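# Fetch two cardboard boxes from cabinet to desk

## Task

Remove both cardboard boxes from the cabinet in the neighbouring room, set them on the desk in the starting room, and close the cabinet's sliding door completely. Moving the sliding door violently in either direction fails the job, as does the robot tipping over or being left leaning.

## Robot and tools

ROBOT. A Hello Robot Stretch 4, about 1.6 m tall: an omni-wheel base (rim within 0.23 m of its centre), a lift on a mast, one arm that telescopes forward, a three-axis wrist and a five-finger hand. There is only one arm, so every joint is named directly.

FRAMES. Base frame: origin on the floor below the base centre, x ahead, y to the left, z up, in metres. hand_pose is reported in it, for a hand point 0.045 m in front of the palm; the printed value may be slightly wrong. The odometry frame is the base frame as it was when the scene began; base_odometry counts wheel rotation there (slip counts as motion), heading in rad, left positive, -3.142 to 3.142.

TOOL move. One action per call. Pick "base", "joints" or both (optionally with "speeds", "pace", "contact_limits"), or send {"end_of_arm": "enable_torque"} by itself to re-power wrist motors that shut off. "base" holds one command, each a relative offset from where the base last reported itself: translate_m (metres, forward positive, -2 to 2), strafe_m (metres, left positive, -2 to 2), rotate_rad (radians, counter-clockwise positive, -3.2 to 3.2). translate_m and strafe_m may be combined for a straight diagonal without turning; rotate_rad goes alone. "joints" is one object keyed by joint name, each value an absolute target: lift_m 0 to 1.2 m; arm_m 0 to 0.55 m extension; wrist_yaw_rad -1.134 to 4.276 (0 straight ahead, left positive, about 3.14 folded back); wrist_pitch_rad -1.117 to 4.259 (0 level, 1.57 pointing down); wrist_roll_rad -1.117 to 4.259 (0 palm up, 1.57 palm to the robot's right, 3.14 palm down). Fingers hand_little, hand_ring, hand_middle, hand_index, hand_thumb_bend: -1 curled to +1 straight; hand_thumb_turn: +1 beside the palm, -1 opposite the fingers. hand_force_limit (-1 to 1, maps to about 0 to 10 N at fingertips, 15 N for the thumb) and hand_speed (-0.96 to 1; full speed from +0.48 up) are settings, not motions. Targets past a joint range get clipped and reported; other out-of-range values are refused, and unknown keys make the call invalid.

"pace": "slow", "default", "fast" or "max" (base 0.1/0.3/0.4/0.6 m/s, 1/2/3/4 rad/s; lift 0.15 to 0.5 m/s; arm 0.1 to 0.7 m/s). A high lift caps base speed. "speeds" sets per-joint top speeds instead. "contact_limits" (0 gentlest to 1 hardest, default 0.5) applies only to arm_m, lift_m, translate_m, strafe_m, rotate_rad, and only placed with its own command; a base limit persists until the next base command. "cameras": list from head_camera, head_left_camera, head_right_camera, wrist_camera or "all"; [] for none. "blocking" false returns after about half a second while motion continues. An action never exceeds about 15 s; moves time out at 14 s. A move with no action just reports state and images.

OTHER TOOLS. wait(seconds 0 to 10, cameras) lets time pass and returns early once running motions finish. stop(cameras) brakes everything still moving and re-brakes slack wheels. zoom_image(camera, region [x0,y0,x1,y1] in pixels, at most 504 each side) enlarges part of the newest image from that camera. show_instructions shows reference images. finished_scene(scene) ends the current scene, given its number; it cannot be undone.

RESULTS. "move" reads done or the worst status. base_status and joint_status give done, moving, off_target, stopped, contact_stop, time_out, limit_stop_at_own_body, limit_stop_at_tilt or torque_fault. Any unrequested stop, or a refused call, cancels the rest of that reply's move, wait and finished_scene calls. on_its_own describes unrequested behaviour (slack joints, held targets, tilt changes, unusual servo current). lidar_m: 12 distances in 30-degree sectors, first straight ahead, counting counter-clockwise (4th left, 7th behind, 10th right); "-" means nothing seen or closer than 0.25 m. wrist_depth_mm: 7x7 grid of depths, 100 to 2000 mm. base_tilt in degrees (forward, right). turned_by_wheels vs turned_by_imu differing by over ~0.1 rad suggests slip or a collision. motor_effort in percent with peak in brackets; servo_current in mA. hand_stopped_by lists little, ring, middle, index, thumb_bend, thumb_turn as moving, target, force, stalled or fault; *_load_n give fingertip loads in N (near 0 after losing a grip). The "pictures" line names the images in order; images may lag the state slightly.

HAND. Fingers extend 0.06 to 0.07 m past the hand point; a thumb turned opposite the fingers lets the hand wrap things 0.035 to 0.065 m thick. A finger motor only moves when its target changes; to squeeze harder raise hand_force_limit and send a more closed target. For a soft grip use hand_speed -0.94 or lower. The wrist camera behind the palm can collide.

CAUTIONS. Move the sliding door slowly with low contact limits; never slam it. Avoid fast driving, turning or stopping with over 1 kg in hand and arm_m above 0.2, and avoid hard pushes or pulls with a high hand: tipping or leaning fails the job. Tilt over 6 degrees makes joints go slack. Keep the wrist clear of the base and arm (see self-collision: low lift over the base, tilted-up and rolled wrist, yaw above 3.4). Don't drop boxes from height, strike fixed objects hard, or overload fingers. For a loaded lift going up keep lift_m's contact limit at 0.15 or more per kilogram-ish (0.15 for 1 kg, 0.3 for 2 kg). A slack lift can sag under load.

Each tool is called after "Call:" in YAML: its name, and indented under it one key for each argument.

Reference images:

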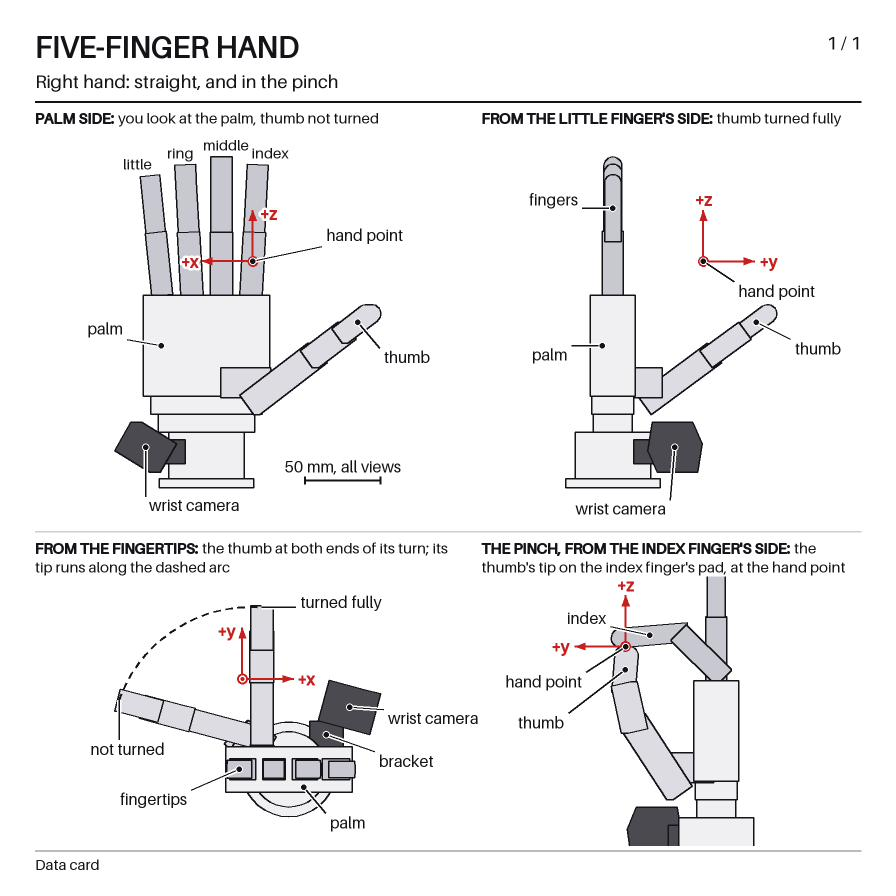

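## Session

Call:
move:

Scene clock: 0.00 s.
base_odometry: x=+0.000 y=+0.000 heading=+0.000
turned_by_wheels: +0.000
turned_by_imu: +0.000
base_tilt: forward=+0.3 right=+0.8
lidar_m: 1.00 1.53 2.22 1.29 1.08 1.07 0.77 0.62 0.63 0.69 0.92 0.91
base_status: not commanded
joint_positions: lift_m=+0.158 arm_m=+0.000 wrist_yaw_rad=+3.130 wrist_pitch_rad=+0.004 wrist_roll_rad=+0.000 hand_little=+1.000 hand_ring=+1.000 hand_middle=+1.000 hand_index=+1.000 hand_thumb_turn=+1.000 hand_thumb_bend=+1.000 hand_force_limit=+0.000 hand_speed=-0.800
joint_status: not commanded
measured_speeds: all 0
hand_stopped_by: target,target,target,target,target,target
little_load_n: 0.0
ring_load_n: 0.0
middle_load_n: 0.0
index_load_n: 0.0
thumb_bend_load_n: 0.0
thumb_turn_load_n: 0.0
motor_effort: lift_m=+21 arm_m=-5 wheel_0=+0 wheel_1=-2 wheel_2=+0
servo_current: wrist_yaw_rad=33 wrist_pitch_rad=52 wrist_roll_rad=46
hand_pose: x=-0.0493 y=+0.1209 z=+0.3956 quat_wxyz=(-0.496, -0.498, +0.504, +0.502) (m; base frame)
wrist_depth_mm: 139 139 - - - - - / - 139 - - - - - / - 139 185 - - - - / 113 139 215 - - - - / 140 - - - - - - / 226 1308 1281 180 - - - / 854 891 117 - - - -
pictures: head_camera, head_left_camera, head_right_camera, wrist_camera

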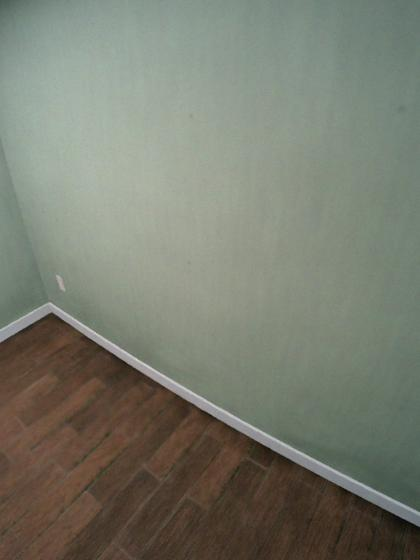

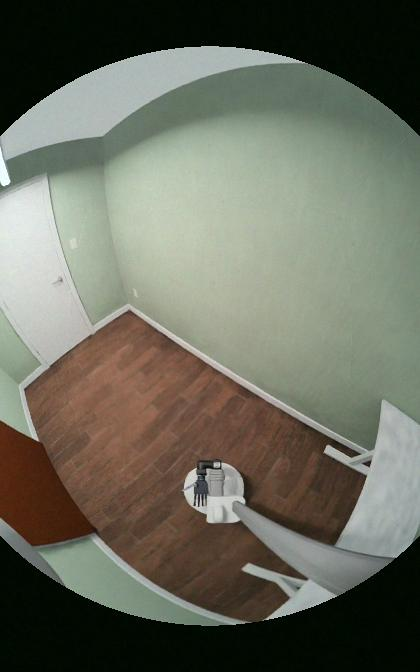

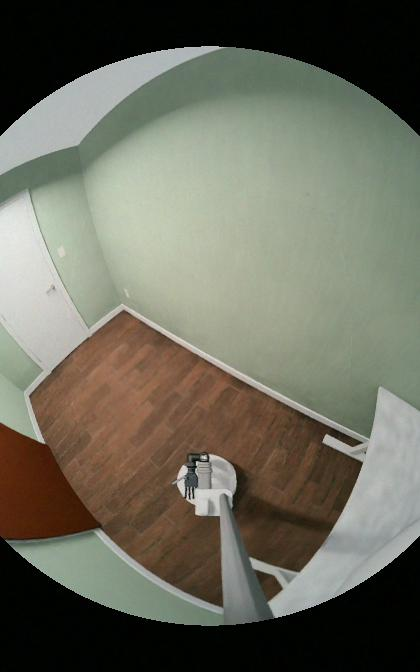

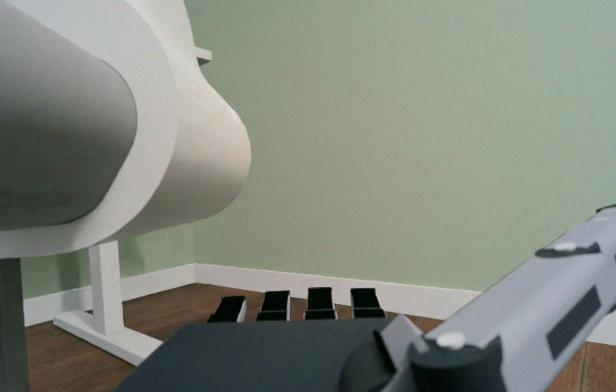

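Call:
move:
  base: {"rotate_rad": 1.2}
  cameras: ["head_camera","head_left_camera"]

Call:
move:
  base: {"rotate_rad": 1.2}
  cameras: ["head_camera","head_left_camera"]

Call:
move:
  base: {"rotate_rad": 1.5}
  cameras: ["head_camera","head_left_camera"]

Scene clock: 2.23 s.
move: done
base_odometry: x=+0.000 y=+0.000 heading=+1.200
turned_by_wheels: +1.200
turned_by_imu: +1.216
base_tilt: forward=+0.3 right=+0.7
lidar_m: 2.09 1.15 1.05 1.06 0.72 0.62 0.64 0.76 0.90 0.91 1.07 1.89
base_status: done
joint_positions: lift_m=+0.158 arm_m=+0.000 wrist_yaw_rad=+3.130 wrist_pitch_rad=+0.004 wrist_roll_rad=+0.000 hand_little=+1.000 hand_ring=+1.000 hand_middle=+1.000 hand_index=+1.000 hand_thumb_turn=+1.000 hand_thumb_bend=+1.000 hand_force_limit=+0.000 hand_speed=-0.800
joint_status: not commanded
measured_speeds: all 0
hand_stopped_by: target,target,target,target,target,target
little_load_n: 0.0
ring_load_n: 0.0
middle_load_n: 0.5
index_load_n: 0.0
thumb_bend_load_n: 0.0
thumb_turn_load_n: 0.0
motor_effort: lift_m=+21(21) arm_m=-5(5) wheel_0=+0(8) wheel_1=-1(6) wheel_2=+1(8)
servo_current: wrist_yaw_rad=52(65) wrist_pitch_rad=39(65) wrist_roll_rad=46(59)
hand_pose: x=-0.0493 y=+0.1209 z=+0.3956 quat_wxyz=(-0.496, -0.498, +0.504, +0.502) (m; base frame)
wrist_depth_mm: 140 139 - - - - - / - 139 - - - - - / - 139 184 - - - - / 114 139 218 - - - - / 140 - 1808 - - - - / 229 1229 1281 181 180 - - / 854 976 117 - - - -
pictures: head_camera, head_left_camera

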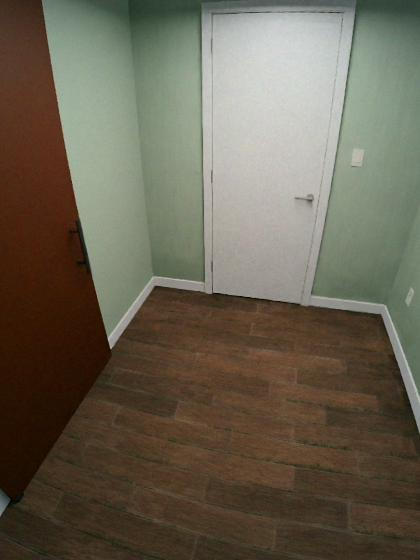

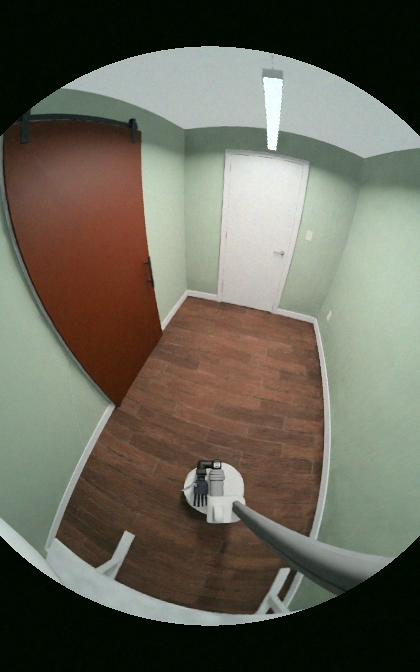

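Scene clock: 4.07 s.
move: done
base_odometry: x=+0.000 y=+0.000 heading=+2.400
turned_by_wheels: +1.200
turned_by_imu: +1.216
base_tilt: forward=+0.4 right=+0.7
lidar_m: 1.06 1.08 0.68 0.61 0.64 0.84 0.92 0.94 1.20 2.23 1.58 1.09
base_status: done
joint_positions: lift_m=+0.158 arm_m=+0.000 wrist_yaw_rad=+3.130 wrist_pitch_rad=+0.004 wrist_roll_rad=+0.000 hand_little=+1.000 hand_ring=+1.000 hand_middle=+1.000 hand_index=+1.000 hand_thumb_turn=+1.000 hand_thumb_bend=+1.000 hand_force_limit=+0.000 hand_speed=-0.800
joint_status: not commanded
measured_speeds: all 0
hand_stopped_by: target,target,target,target,target,target
little_load_n: 0.0
ring_load_n: 0.0
middle_load_n: 0.0
index_load_n: 0.0
thumb_bend_load_n: 0.0
thumb_turn_load_n: 0.0
motor_effort: lift_m=+21(21) arm_m=-5(5) wheel_0=+0(10) wheel_1=-1(6) wheel_2=+1(8)
servo_current: wrist_yaw_rad=26(59) wrist_pitch_rad=52(65) wrist_roll_rad=39(59)
hand_pose: x=-0.0493 y=+0.1209 z=+0.3956 quat_wxyz=(-0.496, -0.498, +0.504, +0.502) (m; base frame)
wrist_depth_mm: 139 139 - - - - - / - 139 - - - - - / - 139 186 - - - - / 118 140 216 - - - - / 140 - - - - - - / - - 165 180 - - - / 229 878 117 - - - -
pictures: head_camera, head_left_camera

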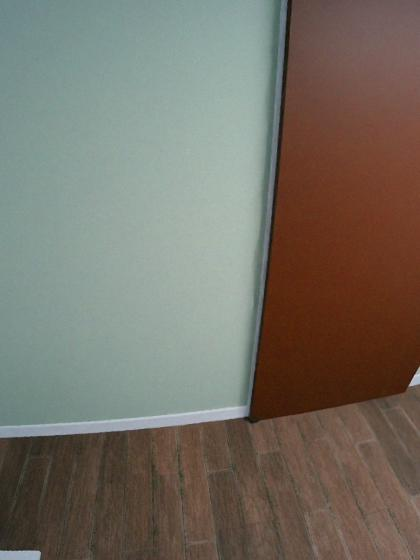

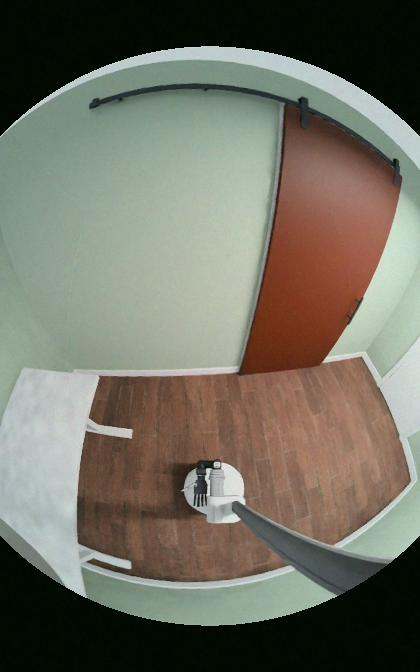

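Scene clock: 6.10 s.
move: done
base_odometry: x=+0.000 y=+0.000 heading=-2.383
turned_by_wheels: +1.500
turned_by_imu: +1.520
base_tilt: forward=+0.3 right=+0.8
lidar_m: 0.62 0.64 0.80 0.91 0.91 1.15 2.27 1.88 1.12 1.06 1.08 0.68
base_status: done
joint_positions: lift_m=+0.158 arm_m=+0.000 wrist_yaw_rad=+3.130 wrist_pitch_rad=+0.004 wrist_roll_rad=+0.000 hand_little=+1.000 hand_ring=+1.000 hand_middle=+1.000 hand_index=+1.000 hand_thumb_turn=+1.000 hand_thumb_bend=+1.000 hand_force_limit=+0.000 hand_speed=-0.800
joint_status: not commanded
measured_speeds: all 0
hand_stopped_by: target,target,target,target,target,target
little_load_n: 0.0
ring_load_n: 0.0
middle_load_n: 0.0
index_load_n: 0.0
thumb_bend_load_n: 0.0
thumb_turn_load_n: 0.0
motor_effort: lift_m=+21(21) arm_m=-5(6) wheel_0=+1(9) wheel_1=+0(8) wheel_2=+2(8)
servo_current: wrist_yaw_rad=26(52) wrist_pitch_rad=65(65) wrist_roll_rad=46(52)
hand_pose: x=-0.0493 y=+0.1209 z=+0.3956 quat_wxyz=(-0.496, -0.498, +0.504, +0.502) (m; base frame)
wrist_depth_mm: 139 140 - - - - - / - 140 - - - - - / - 140 193 - - - - / 105 140 264 - - - - / 140 - - - - - - / 1397 1499 1397 201 1366 1366 - / 917 960 117 - - - -
pictures: head_camera, head_left_camera

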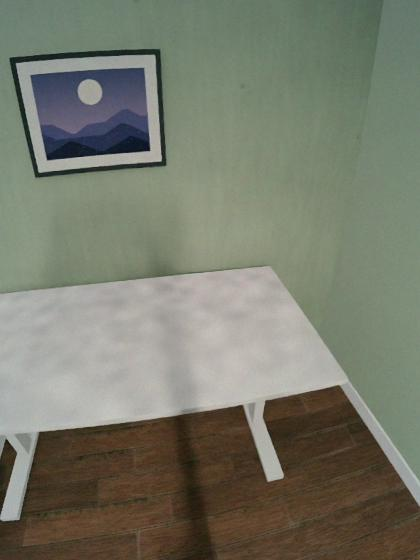

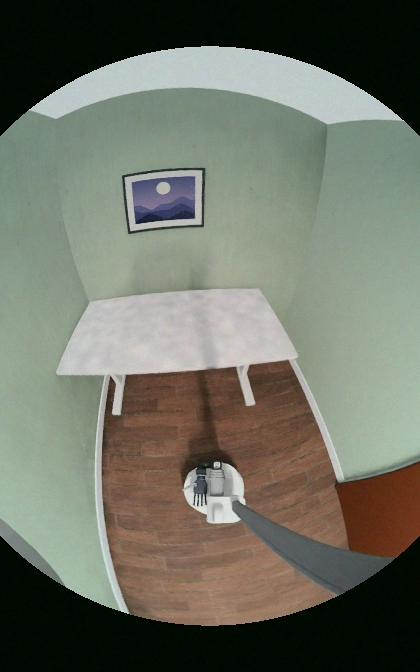

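Call:
move:
  base: {"rotate_rad": -1.43}

Call:
move:
  base: {"strafe_m": -1.0}
  joints: {"lift_m": 0.6}
  cameras: ["all"]

Scene clock: 10.33 s.
move: done
base_odometry: x=+0.000 y=+0.000 heading=+2.470
turned_by_wheels: -1.430
turned_by_imu: -1.452
base_tilt: forward=+0.3 right=+0.7
lidar_m: 1.04 1.10 0.63 0.59 0.66 0.94 0.92 0.96 1.30 2.24 1.48 1.07
base_status: done
joint_positions: lift_m=+0.158 arm_m=+0.000 wrist_yaw_rad=+3.130 wrist_pitch_rad=+0.004 wrist_roll_rad=+0.000 hand_little=+1.000 hand_ring=+1.000 hand_middle=+1.000 hand_index=+1.000 hand_thumb_turn=+1.000 hand_thumb_bend=+1.000 hand_force_limit=+0.000 hand_speed=-0.800
joint_status: not commanded
measured_speeds: all 0
hand_stopped_by: target,target,target,target,target,target
little_load_n: 0.0
ring_load_n: 0.0
middle_load_n: 0.0
index_load_n: 0.0
thumb_bend_load_n: 0.0
thumb_turn_load_n: 0.0
motor_effort: lift_m=+21(21) arm_m=-5(6) wheel_0=+0(9) wheel_1=-1(7) wheel_2=+1(8)
servo_current: wrist_yaw_rad=52(59) wrist_pitch_rad=26(59) wrist_roll_rad=46(59)
hand_pose: x=-0.0493 y=+0.1209 z=+0.3956 quat_wxyz=(-0.496, -0.498, +0.504, +0.502) (m; base frame)
wrist_depth_mm: 139 140 - - - - - / - 140 - - - - - / - 140 194 - - - - / 120 140 233 - - - - / 140 - - - - - - / - - 165 181 - - - / 854 946 117 - - - -
pictures: none

Scene clock: 15.00 s.
move: done
base_odometry: x=+0.622 y=+0.783 heading=+2.470
turned_by_wheels: +0.000
turned_by_imu: -0.007
base_tilt: forward=+0.3 right=+0.7
lidar_m: 1.02 1.07 1.52 1.64 1.33 0.95 0.89 0.90 1.23 1.21 1.31 1.04
base_status: done
joint_positions: lift_m=+0.600 arm_m=+0.000 wrist_yaw_rad=+3.130 wrist_pitch_rad=+0.004 wrist_roll_rad=+0.000 hand_little=+1.000 hand_ring=+1.000 hand_middle=+1.000 hand_index=+1.000 hand_thumb_turn=+1.000 hand_thumb_bend=+1.000 hand_force_limit=+0.000 hand_speed=-0.800
joint_status: all done
measured_speeds: all 0
hand_stopped_by: target,target,target,target,target,target
little_load_n: 0.0
ring_load_n: 0.0
middle_load_n: 0.0
index_load_n: 0.0
thumb_bend_load_n: 0.0
thumb_turn_load_n: 0.0
motor_effort: lift_m=+23(28) arm_m=-5(6) wheel_0=+0(9) wheel_1=-1(9) wheel_2=+0(4)
servo_current: wrist_yaw_rad=52(65) wrist_pitch_rad=59(59) wrist_roll_rad=39(65)
hand_pose: x=-0.0493 y=+0.1209 z=+0.8373 quat_wxyz=(-0.496, -0.498, +0.504, +0.502) (m; base frame)
wrist_depth_mm: 139 140 - - - - - / - 139 - - - - - / - 140 191 - - - - / 105 140 231 - - - - / 140 - - - - - - / - - 165 181 - - - / - - 117 - - - -
pictures: head_camera, head_left_camera, head_right_camera, wrist_camera
camera_calibration:
wrist_camera: T_world_to_cam=[[0.00698757, 0.998816, -0.0481466, -0.0564527], [0.000240174, -0.0481494, -0.99884, 0.838753], [-0.999976, 0.0069679, -0.000576337, 0.103431], [0, 0, 0, 1]] pos_world=[0.103621, 0.0960506, 0.835122]

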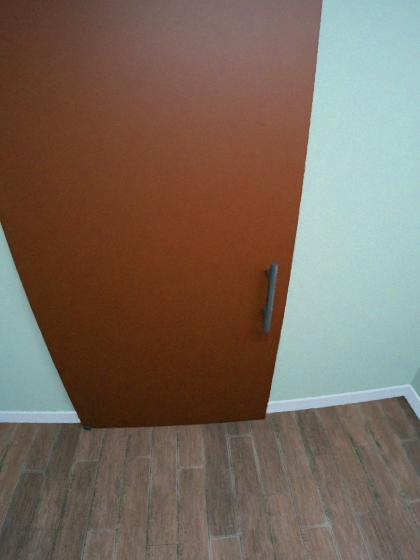

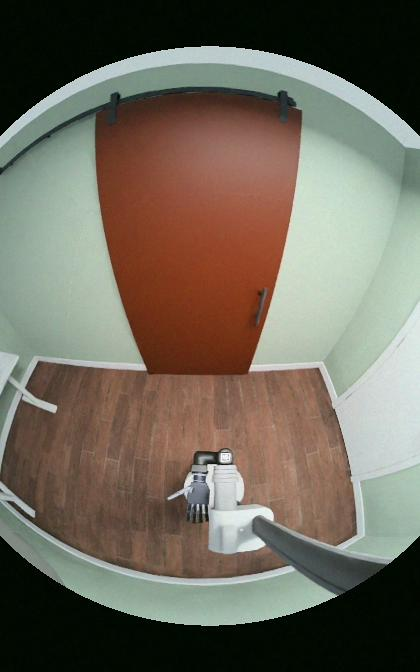

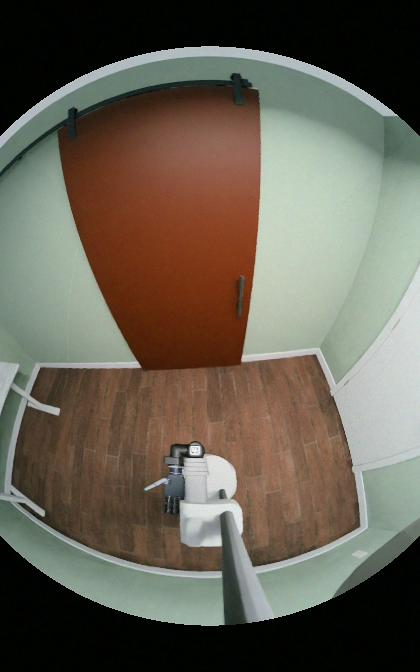

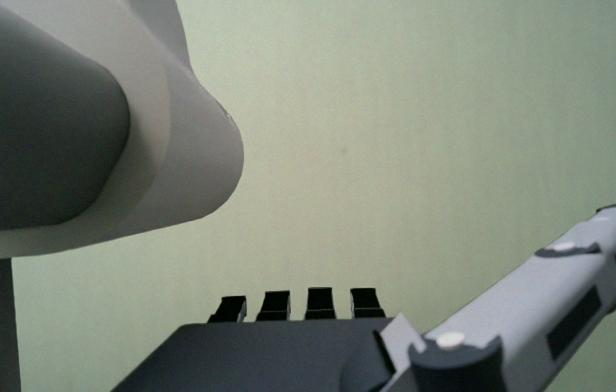

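Call:
move:
  joints: {"wrist_yaw_rad": 0, "wrist_roll_rad": 1.57, "lift_m": 0.75}
  cameras: ["head_camera", "wrist_camera"]

Scene clock: 19.00 s.
move: done
base_odometry: x=+0.622 y=+0.783 heading=+2.470
turned_by_wheels: +0.000
turned_by_imu: -0.002
base_tilt: forward=+0.3 right=+0.7
lidar_m: 1.03 1.07 1.52 1.62 1.33 0.93 0.88 0.93 1.22 1.22 1.31 1.03
base_status: not commanded
joint_positions: lift_m=+0.750 arm_m=+0.000 wrist_yaw_rad=+0.002 wrist_pitch_rad=+0.004 wrist_roll_rad=+1.568 hand_little=+1.000 hand_ring=+1.000 hand_middle=+1.000 hand_index=+1.000 hand_thumb_turn=+1.000 hand_thumb_bend=+1.000 hand_force_limit=+0.000 hand_speed=-0.800
joint_status: all done
measured_speeds: all 0
hand_stopped_by: target,target,target,target,target,target
little_load_n: 0.0
ring_load_n: 0.0
middle_load_n: 0.0
index_load_n: 0.0
thumb_bend_load_n: 0.0
thumb_turn_load_n: 0.0
motor_effort: lift_m=+24(27) arm_m=-5(6) wheel_0=+1(1) wheel_1=-2(2) wheel_2=+0(1)
servo_current: wrist_yaw_rad=46(143) wrist_pitch_rad=52(59) wrist_roll_rad=52(104)
hand_pose: x=+0.3926 y=-0.1472 z=+0.8964 quat_wxyz=(+0.000, +0.709, +0.002, +0.706) (m; base frame)
wrist_depth_mm: - - - - - - - / - - - - 831 842 842 / 842 842 854 831 842 842 831 / 842 831 842 842 820 820 831 / 842 842 842 831 820 820 - / 842 820 831 200 831 820 - / 831 842 117 - - - -
pictures: head_camera, wrist_camera
camera_calibration:
wrist_camera: T_world_to_cam=[[0.000705185, 0.0452598, -0.998975, 0.925515], [0.00155524, 0.998974, 0.0452609, 0.102458], [0.999999, -0.00158556, 0.000634071, -0.240269], [0, 0, 0, 1]] pos_world=[0.239456, -0.144622, 0.920081]

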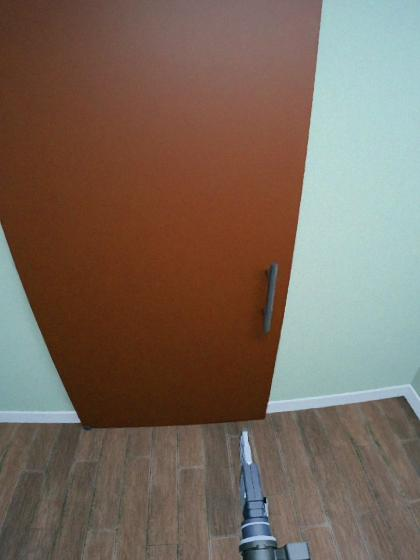

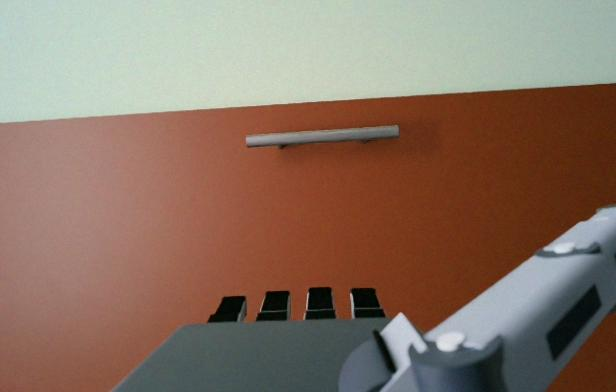

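Call:
move:
  base: {"strafe_m": -0.24}
  joints: {"lift_m": 0.715, "hand_speed": 0.0, "hand_little": -1, "hand_ring": -1, "hand_middle": -1, "hand_index": -1, "hand_thumb_turn": -1}
  cameras: ["head_camera", "wrist_camera"]

Scene clock: 23.90 s.
move: done
base_odometry: x=+0.771 y=+0.971 heading=+2.470
turned_by_wheels: +0.000
turned_by_imu: -0.003
base_tilt: forward=+0.3 right=+0.7
lidar_m: 1.01 1.10 1.51 1.86 1.30 0.92 0.87 0.91 1.10 0.98 1.05 1.17
base_status: done
joint_positions: lift_m=+0.715 arm_m=+0.000 wrist_yaw_rad=+0.002 wrist_pitch_rad=+0.004 wrist_roll_rad=+1.568 hand_little=-1.000 hand_ring=-1.000 hand_middle=-1.000 hand_index=-1.000 hand_thumb_turn=-1.000 hand_thumb_bend=+1.000 hand_force_limit=+0.000 hand_speed=+0.000
joint_status: all done
measured_speeds: all 0
hand_stopped_by: target,target,target,target,target,target
little_load_n: 0.0
ring_load_n: 0.0
middle_load_n: 0.0
index_load_n: 0.0
thumb_bend_load_n: 0.0
thumb_turn_load_n: 0.5
motor_effort: lift_m=+19(20) arm_m=-5(5) wheel_0=+0(14) wheel_1=+0(9) wheel_2=+0(3)
servo_current: wrist_yaw_rad=46(65) wrist_pitch_rad=39(65) wrist_roll_rad=33(52)
hand_pose: x=+0.3926 y=-0.1472 z=+0.8618 quat_wxyz=(+0.000, +0.709, +0.002, +0.706) (m; base frame)
wrist_depth_mm: - - - - - - - / - - - - - - - / - - - - - - - / - - - - - 842 842 / 842 854 119 120 - 831 831 / 831 842 142 141 - - 831 / 854 831 117 - - - 831
pictures: head_camera, wrist_camera
camera_calibration:
wrist_camera: T_world_to_cam=[[0.000705186, 0.0454594, -0.998966, 0.890971], [0.00155086, 0.998965, 0.0454604, 0.103847], [0.999999, -0.00158131, 0.000633955, -0.240246], [0, 0, 0, 1]] pos_world=[0.239456, -0.144623, 0.885481]

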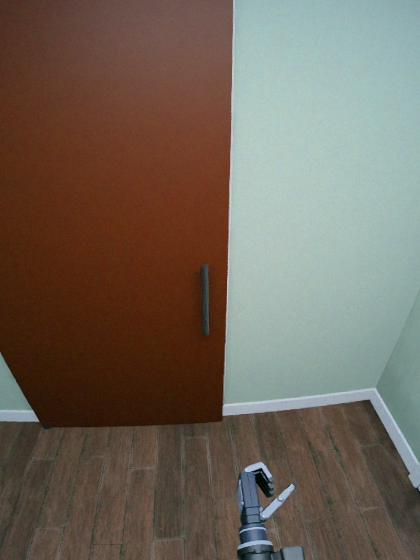

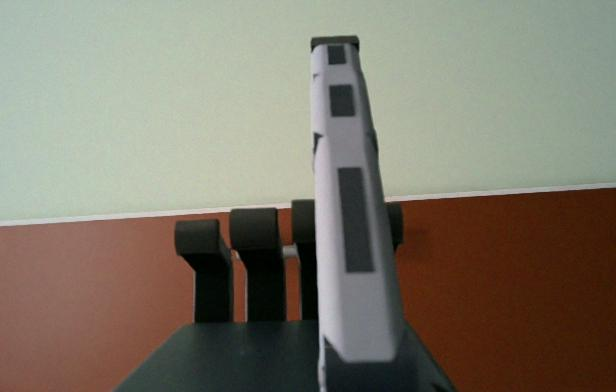

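Call:
move:
  base: {"translate_m": 0.45}
  joints: {"arm_m": 0.14}
  cameras: ["head_camera", "wrist_camera", "head_left_camera"]

Scene clock: 27.23 s.
move: done
base_odometry: x=+0.419 y=+1.251 heading=+2.470
turned_by_wheels: +0.000
turned_by_imu: -0.001
base_tilt: forward=+0.3 right=+0.7
lidar_m: 0.54 0.61 0.84 1.88 1.95 1.41 1.32 1.37 1.07 1.01 0.98 0.69
base_status: done
joint_positions: lift_m=+0.715 arm_m=+0.140 wrist_yaw_rad=+0.002 wrist_pitch_rad=+0.004 wrist_roll_rad=+1.568 hand_little=-1.000 hand_ring=-1.000 hand_middle=-1.000 hand_index=-1.000 hand_thumb_turn=-1.000 hand_thumb_bend=+1.000 hand_force_limit=+0.000 hand_speed=+0.000
joint_status: all done
measured_speeds: all 0
hand_stopped_by: target,target,target,target,target,target
little_load_n: 0.0
ring_load_n: 0.0
middle_load_n: 0.0
index_load_n: 0.0
thumb_bend_load_n: 0.0
thumb_turn_load_n: 0.0
motor_effort: lift_m=+19(19) arm_m=+6(8) wheel_0=+1(8) wheel_1=+0(6) wheel_2=+0(11)
servo_current: wrist_yaw_rad=59(65) wrist_pitch_rad=52(52) wrist_roll_rad=46(59)
hand_pose: x=+0.5323 y=-0.1473 z=+0.8618 quat_wxyz=(+0.000, +0.709, +0.001, +0.706) (m; base frame)
wrist_depth_mm: - - - - - - - / - - - - - - - / - - - - - - - / - - - - - - - / 250 250 119 112 - 248 247 / 251 249 142 140 - 247 247 / 250 249 117 - - - 246
pictures: head_camera, head_left_camera, wrist_camera
camera_calibration:
wrist_camera: T_world_to_cam=[[0.000727906, 0.045459, -0.998966, 0.890864], [0.00205044, 0.998964, 0.0454604, 0.103444], [0.999998, -0.00208141, 0.000633941, -0.380018], [0, 0, 0, 1]] pos_world=[0.379157, -0.144625, 0.885481]

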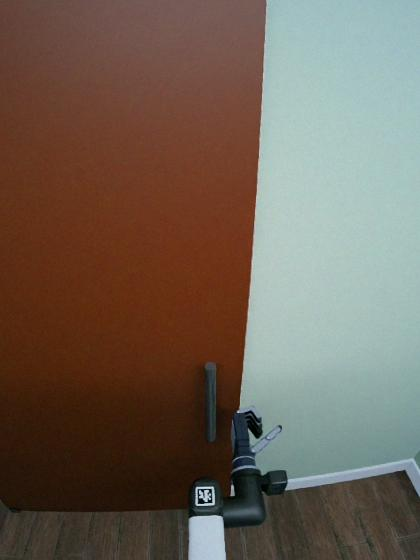

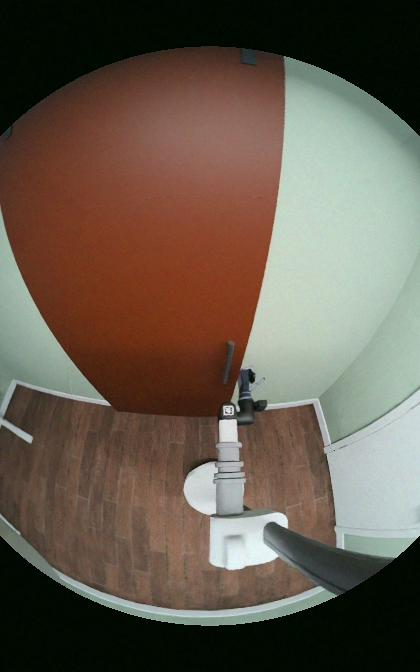

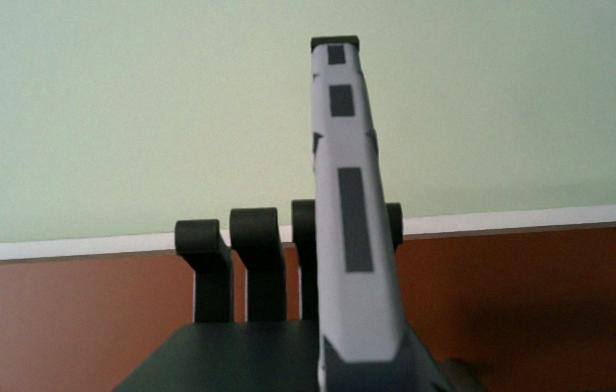

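Call:
move:
  joints: {"arm_m": 0.21}
  contact_limits: {"arm_m": 0.1}
  pace: "slow"
  cameras: ["head_camera", "wrist_camera", "head_right_camera"]

Scene clock: 29.47 s.
move: done
base_odometry: x=+0.419 y=+1.251 heading=+2.470
turned_by_wheels: +0.000
turned_by_imu: -0.001
base_tilt: forward=+0.4 right=+0.7
lidar_m: 0.54 0.62 0.83 1.88 1.95 1.40 1.33 1.37 1.06 1.00 0.99 0.68
base_status: not commanded
joint_positions: lift_m=+0.715 arm_m=+0.210 wrist_yaw_rad=+0.002 wrist_pitch_rad=+0.004 wrist_roll_rad=+1.568 hand_little=-1.000 hand_ring=-1.000 hand_middle=-1.000 hand_index=-1.000 hand_thumb_turn=-1.000 hand_thumb_bend=+1.000 hand_force_limit=+0.000 hand_speed=+0.000
joint_status: all done
measured_speeds: all 0
hand_stopped_by: target,target,target,target,target,target
little_load_n: 0.0
ring_load_n: 0.0
middle_load_n: 0.0
index_load_n: 0.0
thumb_bend_load_n: 0.0
thumb_turn_load_n: 0.0
motor_effort: lift_m=+19(19) arm_m=+6(8) wheel_0=+1(1) wheel_1=+0(0) wheel_2=+0(0)
servo_current: wrist_yaw_rad=52(65) wrist_pitch_rad=46(59) wrist_roll_rad=46(52)
contact_limits: arm_m 0.1
hand_pose: x=+0.6023 y=-0.1473 z=+0.8618 quat_wxyz=(+0.000, +0.709, +0.001, +0.706) (m; base frame)
wrist_depth_mm: - - - - - - - / - - - - - - - / - - - - - - - / - - - - - - - / - - 119 120 - 178 177 / 179 179 142 140 - 177 177 / 179 178 117 - - 177 177
pictures: head_camera, head_right_camera, wrist_camera
camera_calibration:
wrist_camera: T_world_to_cam=[[0.000727906, 0.045459, -0.998966, 0.890813], [0.00205044, 0.998964, 0.0454604, 0.1033], [0.999998, -0.00208141, 0.000633941, -0.450018], [0, 0, 0, 1]] pos_world=[0.449157, -0.144625, 0.885481]

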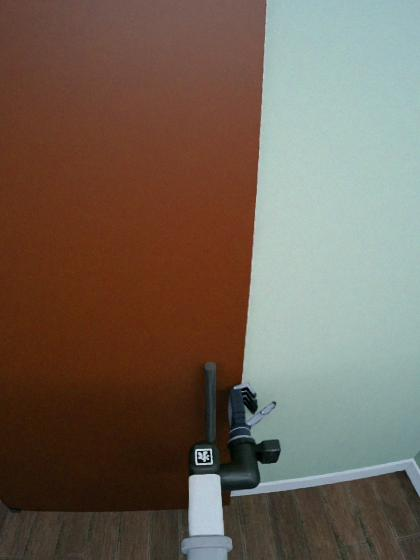

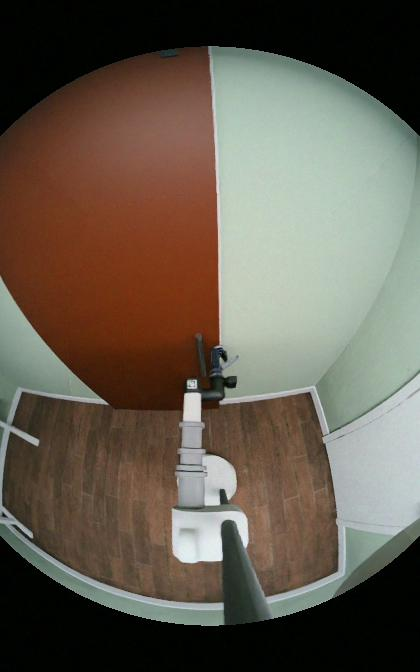

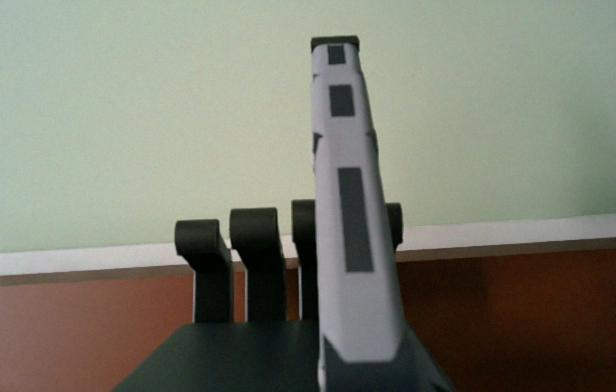

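Call:
move:
  base: {"strafe_m": 0.09}
  contact_limits: {"strafe_m": 0.3}
  pace: "slow"
  cameras: ["head_camera", "wrist_camera"]

Scene clock: 31.70 s.
move: contact_stop
base_odometry: x=+0.371 y=+1.197 heading=+2.347
turned_by_wheels: -0.124
turned_by_imu: -0.126
base_tilt: forward=+0.4 right=+0.8
lidar_m: 0.54 0.59 0.76 1.66 1.83 1.49 1.32 1.33 1.17 1.08 1.09 0.72
base_status: strafe_m contact_stop (by the wheels' count: +0.072 of +0.090)
joint_positions: lift_m=+0.715 arm_m=+0.210 wrist_yaw_rad=-0.002 wrist_pitch_rad=+0.004 wrist_roll_rad=+1.568 hand_little=-1.000 hand_ring=-1.000 hand_middle=-1.000 hand_index=-1.000 hand_thumb_turn=-1.000 hand_thumb_bend=+1.000 hand_force_limit=+0.000 hand_speed=+0.000
joint_status: not commanded
measured_speeds: all 0
hand_stopped_by: target,target,target,target,target,target
little_load_n: 0.0
ring_load_n: 0.0
middle_load_n: 0.0
index_load_n: 0.0
thumb_bend_load_n: 0.0
thumb_turn_load_n: 0.5
on_its_own: the wheels are slack since a contact_stop
motor_effort: lift_m=+19(19) arm_m=-4(7) wheel_0=+0(22) wheel_1=+0(7) wheel_2=+0(14)
servo_current: wrist_yaw_rad=26(98) wrist_pitch_rad=33(65) wrist_roll_rad=46(52)
contact_limits: arm_m 0.1; strafe_m 0.3
hand_pose: x=+0.6019 y=-0.1481 z=+0.8618 quat_wxyz=(+0.002, +0.709, +0.000, +0.706) (m; base frame)
wrist_depth_mm: - - - - - - - / - - - - - - - / - - - - - - - / - - - - - - - / - - 119 112 - - - / 194 193 143 140 - 190 190 / 190 190 117 - - 187 186
pictures: head_camera, wrist_camera
camera_calibration:
wrist_camera: T_world_to_cam=[[0.000898489, 0.0455554, -0.998961, 0.890761], [0.00574551, 0.998945, 0.0455598, 0.101868], [0.999983, -0.00578048, 0.000635802, -0.450253], [0, 0, 0, 1]] pos_world=[0.44886, -0.144942, 0.885481]

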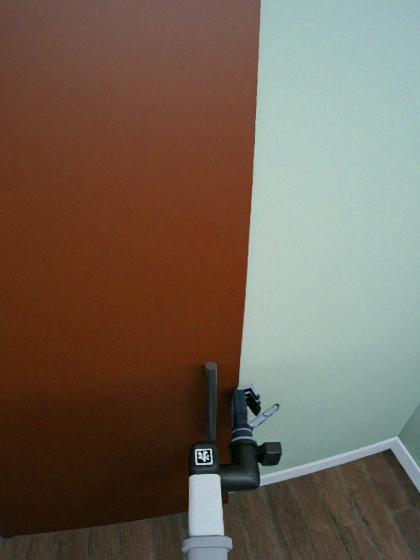

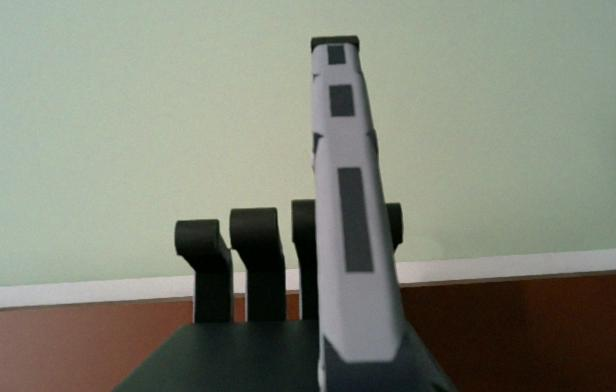

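Call:
move:
  base: {"strafe_m": -0.05}
  joints: {"arm_m": 0.0}

Call:
move:
  base: {"rotate_rad": 0.125}

Call:
move:
  base: {"translate_m": 0.15}
  cameras: ["head_camera", "wrist_camera"]

Scene clock: 34.10 s.
move: done
base_odometry: x=+0.407 y=+1.232 heading=+2.347
turned_by_wheels: +0.000
turned_by_imu: -0.001
base_tilt: forward=+0.3 right=+0.7
lidar_m: 0.54 0.60 0.76 1.65 1.88 1.49 1.32 1.33 1.09 1.03 1.02 0.72
base_status: done
joint_positions: lift_m=+0.715 arm_m=+0.000 wrist_yaw_rad=-0.001 wrist_pitch_rad=+0.004 wrist_roll_rad=+1.568 hand_little=-1.000 hand_ring=-1.000 hand_middle=-1.000 hand_index=-1.000 hand_thumb_turn=-1.000 hand_thumb_bend=+1.000 hand_force_limit=+0.000 hand_speed=+0.000
joint_status: all done
measured_speeds: all 0
hand_stopped_by: target,target,target,target,target,target
little_load_n: 0.0
ring_load_n: 0.0
middle_load_n: 0.0
index_load_n: 0.0
thumb_bend_load_n: 0.0
thumb_turn_load_n: 0.0
motor_effort: lift_m=+19(19) arm_m=-7(8) wheel_0=-1(11) wheel_1=+2(8) wheel_2=+1(3)
servo_current: wrist_yaw_rad=39(72) wrist_pitch_rad=46(65) wrist_roll_rad=26(59)
hand_pose: x=+0.3922 y=-0.1480 z=+0.8618 quat_wxyz=(+0.001, +0.709, +0.000, +0.706) (m; base frame)
wrist_depth_mm: - - - - - - - / - - - - - - - / - - - - - - - / - - - - - - - / - - 118 112 - - - / 404 402 142 140 - 402 397 / 397 394 117 - - - 387
pictures: none

Scene clock: 34.90 s.
move: done
base_odometry: x=+0.407 y=+1.232 heading=+2.472
turned_by_wheels: +0.125
turned_by_imu: +0.126
base_tilt: forward=+0.3 right=+0.7
lidar_m: 0.54 0.60 0.85 1.83 1.93 1.40 1.32 1.38 1.11 1.03 0.97 0.68
base_status: done
joint_positions: lift_m=+0.715 arm_m=+0.000 wrist_yaw_rad=-0.001 wrist_pitch_rad=+0.004 wrist_roll_rad=+1.568 hand_little=-1.000 hand_ring=-1.000 hand_middle=-1.000 hand_index=-1.000 hand_thumb_turn=-1.000 hand_thumb_bend=+1.000 hand_force_limit=+0.000 hand_speed=+0.000
joint_status: not commanded
measured_speeds: all 0
hand_stopped_by: target,target,target,target,target,target
little_load_n: 0.0
ring_load_n: 0.0
middle_load_n: 0.0
index_load_n: 0.0
thumb_bend_load_n: 0.0
thumb_turn_load_n: 0.5
motor_effort: lift_m=+19(19) arm_m=-6(7) wheel_0=+0(6) wheel_1=-1(6) wheel_2=+1(7)
servo_current: wrist_yaw_rad=26(65) wrist_pitch_rad=39(59) wrist_roll_rad=33(52)
hand_pose: x=+0.3922 y=-0.1479 z=+0.8618 quat_wxyz=(+0.001, +0.709, +0.001, +0.706) (m; base frame)
wrist_depth_mm: - - - - - - - / - - - - - - - / - - - - - - - / - - - - - 389 384 / 392 389 119 112 - 389 387 / 392 389 143 141 - 387 384 / 389 387 117 - - - 384
pictures: none

Scene clock: 36.73 s.
move: done
base_odometry: x=+0.289 y=+1.325 heading=+2.472
turned_by_wheels: +0.000
turned_by_imu: -0.001
base_tilt: forward=+0.3 right=+0.7
lidar_m: 0.39 0.48 0.65 1.85 1.92 1.55 1.48 1.52 1.08 1.01 0.76 0.47
base_status: done
joint_positions: lift_m=+0.715 arm_m=+0.000 wrist_yaw_rad=-0.001 wrist_pitch_rad=+0.004 wrist_roll_rad=+1.568 hand_little=-1.000 hand_ring=-1.000 hand_middle=-1.000 hand_index=-1.000 hand_thumb_turn=-1.000 hand_thumb_bend=+1.000 hand_force_limit=+0.000 hand_speed=+0.000
joint_status: not commanded
measured_speeds: all 0
hand_stopped_by: target,target,target,target,target,target
little_load_n: 0.0
ring_load_n: 0.0
middle_load_n: 0.0
index_load_n: 0.0
thumb_bend_load_n: 0.0
thumb_turn_load_n: 0.0
motor_effort: lift_m=+19(19) arm_m=-7(7) wheel_0=-1(8) wheel_1=+2(6) wheel_2=+1(9)
servo_current: wrist_yaw_rad=39(65) wrist_pitch_rad=46(59) wrist_roll_rad=46(52)
hand_pose: x=+0.3922 y=-0.1479 z=+0.8618 quat_wxyz=(+0.001, +0.709, +0.001, +0.706) (m; base frame)
wrist_depth_mm: - - - - - - - / - - - - - - - / - - - - - - - / - - - - - 238 236 / 240 240 119 112 - 237 237 / 239 240 142 141 - 237 238 / 240 239 117 - - - 238
pictures: head_camera, wrist_camera
camera_calibration:
wrist_camera: T_world_to_cam=[[0.000846269, 0.0455565, -0.998961, 0.890958], [0.00464604, 0.998951, 0.04556, 0.103231], [0.999989, -0.00467978, 0.000633724, -0.240395], [0, 0, 0, 1]] pos_world=[0.239159, -0.144837, 0.885481]

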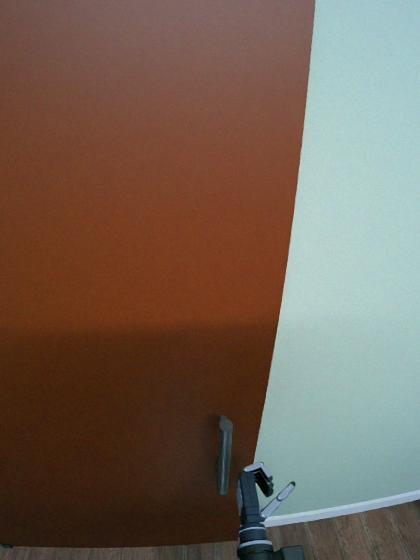

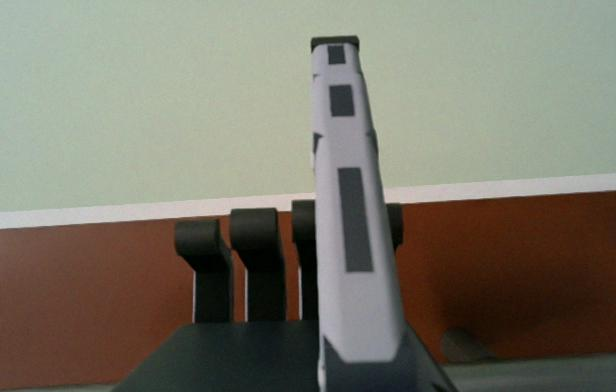

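Call:
move:
  base: {"translate_m": 0.06}
  pace: "slow"

Call:
move:
  base: {"strafe_m": 0.07}
  contact_limits: {"strafe_m": 0.6}
  pace: "slow"
  cameras: ["head_camera", "wrist_camera"]

Scene clock: 44.77 s.
move: done
base_odometry: x=+0.242 y=+1.362 heading=+2.472
turned_by_wheels: +0.000
turned_by_imu: -0.002
base_tilt: forward=+0.4 right=+0.8
lidar_m: 0.33 0.41 0.55 1.62 1.92 1.63 1.53 1.56 1.08 1.01 0.69 0.42
base_status: done
joint_positions: lift_m=+0.715 arm_m=+0.000 wrist_yaw_rad=-0.001 wrist_pitch_rad=+0.004 wrist_roll_rad=+1.568 hand_little=-1.000 hand_ring=-1.000 hand_middle=-1.000 hand_index=-1.000 hand_thumb_turn=-1.000 hand_thumb_bend=+1.000 hand_force_limit=+0.000 hand_speed=+0.000
joint_status: not commanded
measured_speeds: all 0
hand_stopped_by: target,target,target,target,target,target
little_load_n: 0.0
ring_load_n: 0.0
middle_load_n: 0.0
index_load_n: 0.0
thumb_bend_load_n: 0.0
thumb_turn_load_n: 0.0
motor_effort: lift_m=+19(19) arm_m=-7(7) wheel_0=+1(5) wheel_1=+1(4) wheel_2=+0(6)
servo_current: wrist_yaw_rad=33(72) wrist_pitch_rad=46(59) wrist_roll_rad=59(59)
hand_pose: x=+0.3922 y=-0.1479 z=+0.8618 quat_wxyz=(+0.001, +0.709, +0.001, +0.706) (m; base frame)
wrist_depth_mm: - - - - - - - / - - - - - - - / - - - - - - - / - - - - - 179 - / 180 180 119 120 - 179 178 / 180 180 142 140 - 178 178 / 179 179 117 - - 178 178
pictures: none

Scene clock: 46.60 s.
move: done
base_odometry: x=+0.199 y=+1.308 heading=+2.470
turned_by_wheels: -0.002
turned_by_imu: -0.012
base_tilt: forward=+0.3 right=+0.8
lidar_m: 0.34 0.41 0.55 1.55 1.85 1.63 1.54 1.59 1.15 1.08 0.67 0.42
base_status: done
joint_positions: lift_m=+0.715 arm_m=+0.000 wrist_yaw_rad=-0.025 wrist_pitch_rad=+0.004 wrist_roll_rad=+1.568 hand_little=-1.000 hand_ring=-1.000 hand_middle=-1.000 hand_index=-1.000 hand_thumb_turn=-1.000 hand_thumb_bend=+1.000 hand_force_limit=+0.000 hand_speed=+0.000
joint_status: not commanded
measured_speeds: all 0
hand_stopped_by: target,target,target,target,target,target
little_load_n: 0.0
ring_load_n: 0.0
middle_load_n: 0.0
index_load_n: 0.0
thumb_bend_load_n: 0.0
thumb_turn_load_n: 0.5
on_its_own: wrist_yaw_rad is at rest, and its servo_current (130 mA) is outside its rest range (0 to 104 mA)
motor_effort: lift_m=+19(19) arm_m=-5(7) wheel_0=-16(28) wheel_1=+0(6) wheel_2=-8(11)
servo_current: wrist_yaw_rad=130(163) wrist_pitch_rad=52(65) wrist_roll_rad=39(59)
contact_limits: strafe_m 0.6
hand_pose: x=+0.3885 y=-0.1532 z=+0.8618 quat_wxyz=(+0.010, +0.709, -0.008, +0.706) (m; base frame)
wrist_depth_mm: - - - - - - - / - - - - - - - / - - - - - - - / - - - - - 190 - / 191 190 119 112 - 187 189 / 188 187 144 140 - 185 184 / 185 184 117 - - 182 182
pictures: head_camera, wrist_camera
camera_calibration:
wrist_camera: T_world_to_cam=[[0.00195335, 0.0455195, -0.998962, 0.890768], [0.0289254, 0.998543, 0.045557, 0.0990811], [0.99958, -0.0289844, 0.000633834, -0.240183], [0, 0, 0, 1]] pos_world=[0.235476, -0.146446, 0.885481]

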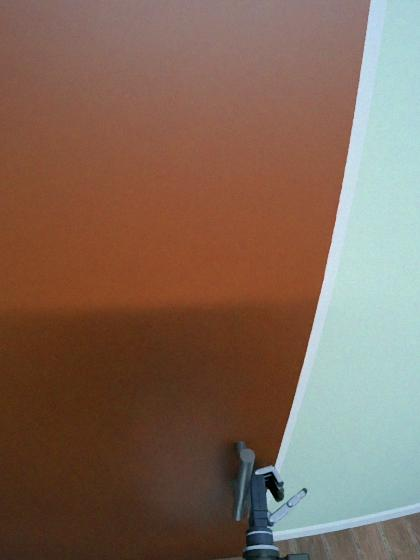

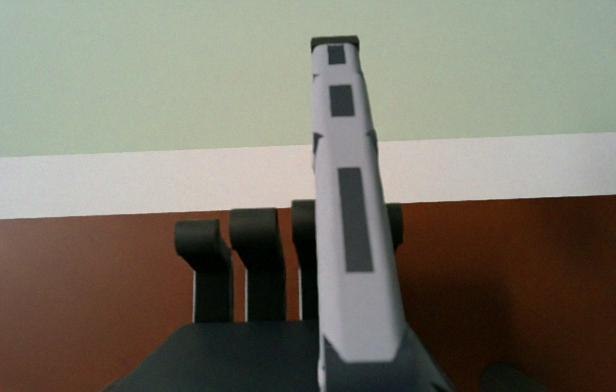

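Call:
move:
  base: {"strafe_m": 0.3}
  contact_limits: {"strafe_m": 0.6}
  pace: "slow"
  cameras: ["head_camera", "head_left_camera"]

Scene clock: 51.00 s.
move: done
base_odometry: x=+0.012 y=+1.074 heading=+2.468
turned_by_wheels: -0.002
turned_by_imu: -0.399
base_tilt: forward=+0.3 right=+0.8
lidar_m: 0.28 0.25 0.31 0.46 1.65 1.77 1.68 1.66 1.68 1.27 1.05 0.32
base_status: done
joint_positions: lift_m=+0.715 arm_m=+0.000 wrist_yaw_rad=-0.024 wrist_pitch_rad=+0.004 wrist_roll_rad=+1.568 hand_little=-1.000 hand_ring=-1.000 hand_middle=-1.000 hand_index=-1.000 hand_thumb_turn=-1.000 hand_thumb_bend=+1.000 hand_force_limit=+0.000 hand_speed=+0.000
joint_status: not commanded
measured_speeds: all 0
hand_stopped_by: target,target,target,target,target,target
little_load_n: 0.0
ring_load_n: 0.0
middle_load_n: 0.0
index_load_n: 0.0
thumb_bend_load_n: 0.0
thumb_turn_load_n: 0.5
on_its_own: wrist_yaw_rad is at rest, and its servo_current (124 mA) is outside its rest range (0 to 104 mA)
motor_effort: lift_m=+19(19) arm_m=+3(5) wheel_0=-21(28) wheel_1=+1(7) wheel_2=-9(20)
servo_current: wrist_yaw_rad=124(169) wrist_pitch_rad=39(65) wrist_roll_rad=33(65)
contact_limits: strafe_m 0.6
hand_pose: x=+0.3886 y=-0.1529 z=+0.8618 quat_wxyz=(+0.009, +0.709, -0.008, +0.706) (m; base frame)
wrist_depth_mm: - - - - - - - / - - - - - - - / - - - - - - - / - - - - - - - / 237 - 119 112 - - - / 159 158 143 141 - 156 156 / 150 151 117 - - 148 146
pictures: head_camera, head_left_camera

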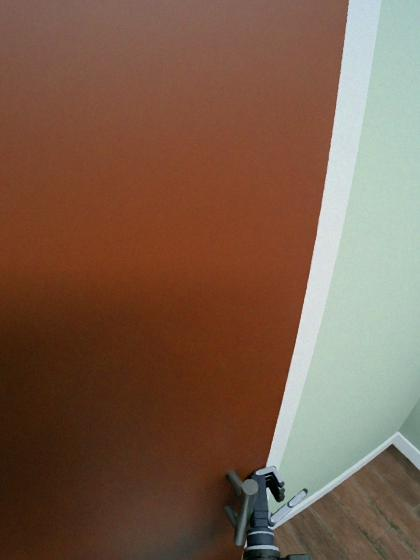

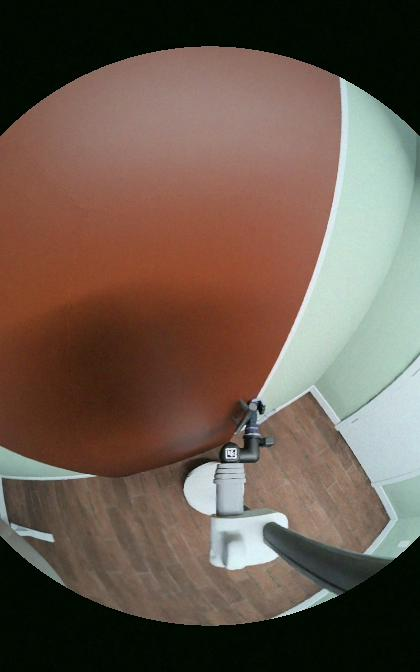

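Call:
move:
  base: {"translate_m": -0.3, "strafe_m": -0.1}
  cameras: ["head_camera", "wrist_camera", "head_left_camera"]

Scene clock: 56.37 s.
move: done
base_odometry: x=+0.309 y=+0.965 heading=+2.468
turned_by_wheels: +0.000
turned_by_imu: -0.003
base_tilt: forward=+0.3 right=+0.7
lidar_m: 0.58 0.58 0.65 1.04 1.59 1.71 1.36 1.33 1.43 1.33 1.29 0.87
base_status: done
joint_positions: lift_m=+0.715 arm_m=+0.000 wrist_yaw_rad=-0.002 wrist_pitch_rad=+0.004 wrist_roll_rad=+1.568 hand_little=-1.000 hand_ring=-1.000 hand_middle=-1.000 hand_index=-1.000 hand_thumb_turn=-1.000 hand_thumb_bend=+1.000 hand_force_limit=+0.000 hand_speed=+0.000
joint_status: not commanded
measured_speeds: all 0
hand_stopped_by: target,target,target,target,target,target
little_load_n: 0.0
ring_load_n: 0.0
middle_load_n: 0.0
index_load_n: 0.0
thumb_bend_load_n: 0.5
thumb_turn_load_n: 0.5
motor_effort: lift_m=+19(19) arm_m=-4(5) wheel_0=-1(23) wheel_1=+1(8) wheel_2=+0(10)
servo_current: wrist_yaw_rad=39(150) wrist_pitch_rad=46(65) wrist_roll_rad=52(52)
hand_pose: x=+0.3919 y=-0.1482 z=+0.8617 quat_wxyz=(+0.002, +0.709, +0.000, +0.706) (m; base frame)
wrist_depth_mm: - - - - - - - / - - - - - - - / - - - - - - - / - - - - - - - / - - 118 112 - - - / 452 452 142 140 - 449 442 / 439 433 117 - - - 418
pictures: head_camera, head_left_camera, wrist_camera
camera_calibration:
wrist_camera: T_world_to_cam=[[0.000898908, 0.0456552, -0.998957, 0.890861], [0.0057433, 0.998941, 0.0456596, 0.102991], [0.999983, -0.00577835, 0.000635744, -0.240156], [0, 0, 0, 1]] pos_world=[0.23876, -0.144942, 0.885381]

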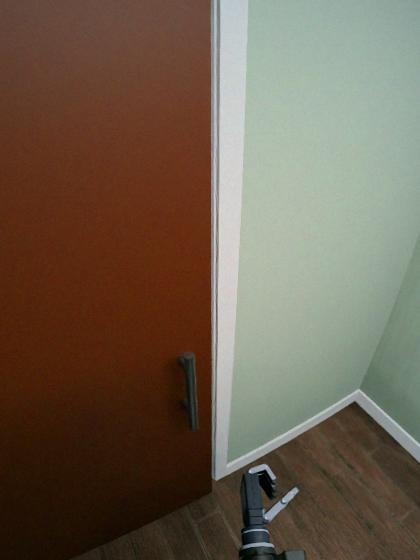

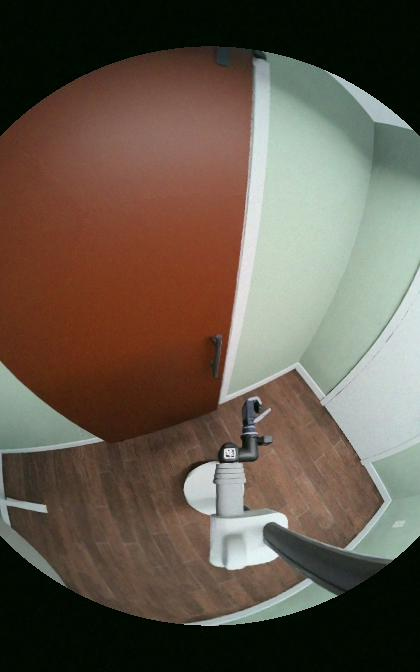

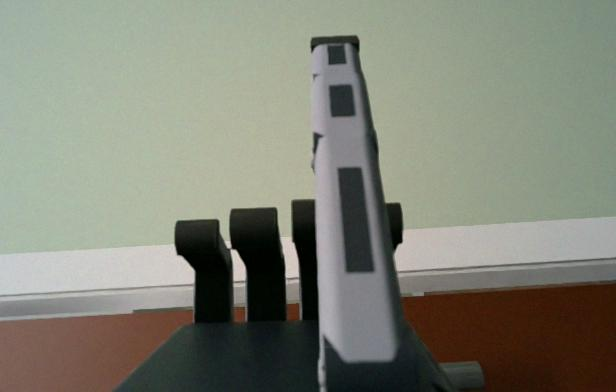

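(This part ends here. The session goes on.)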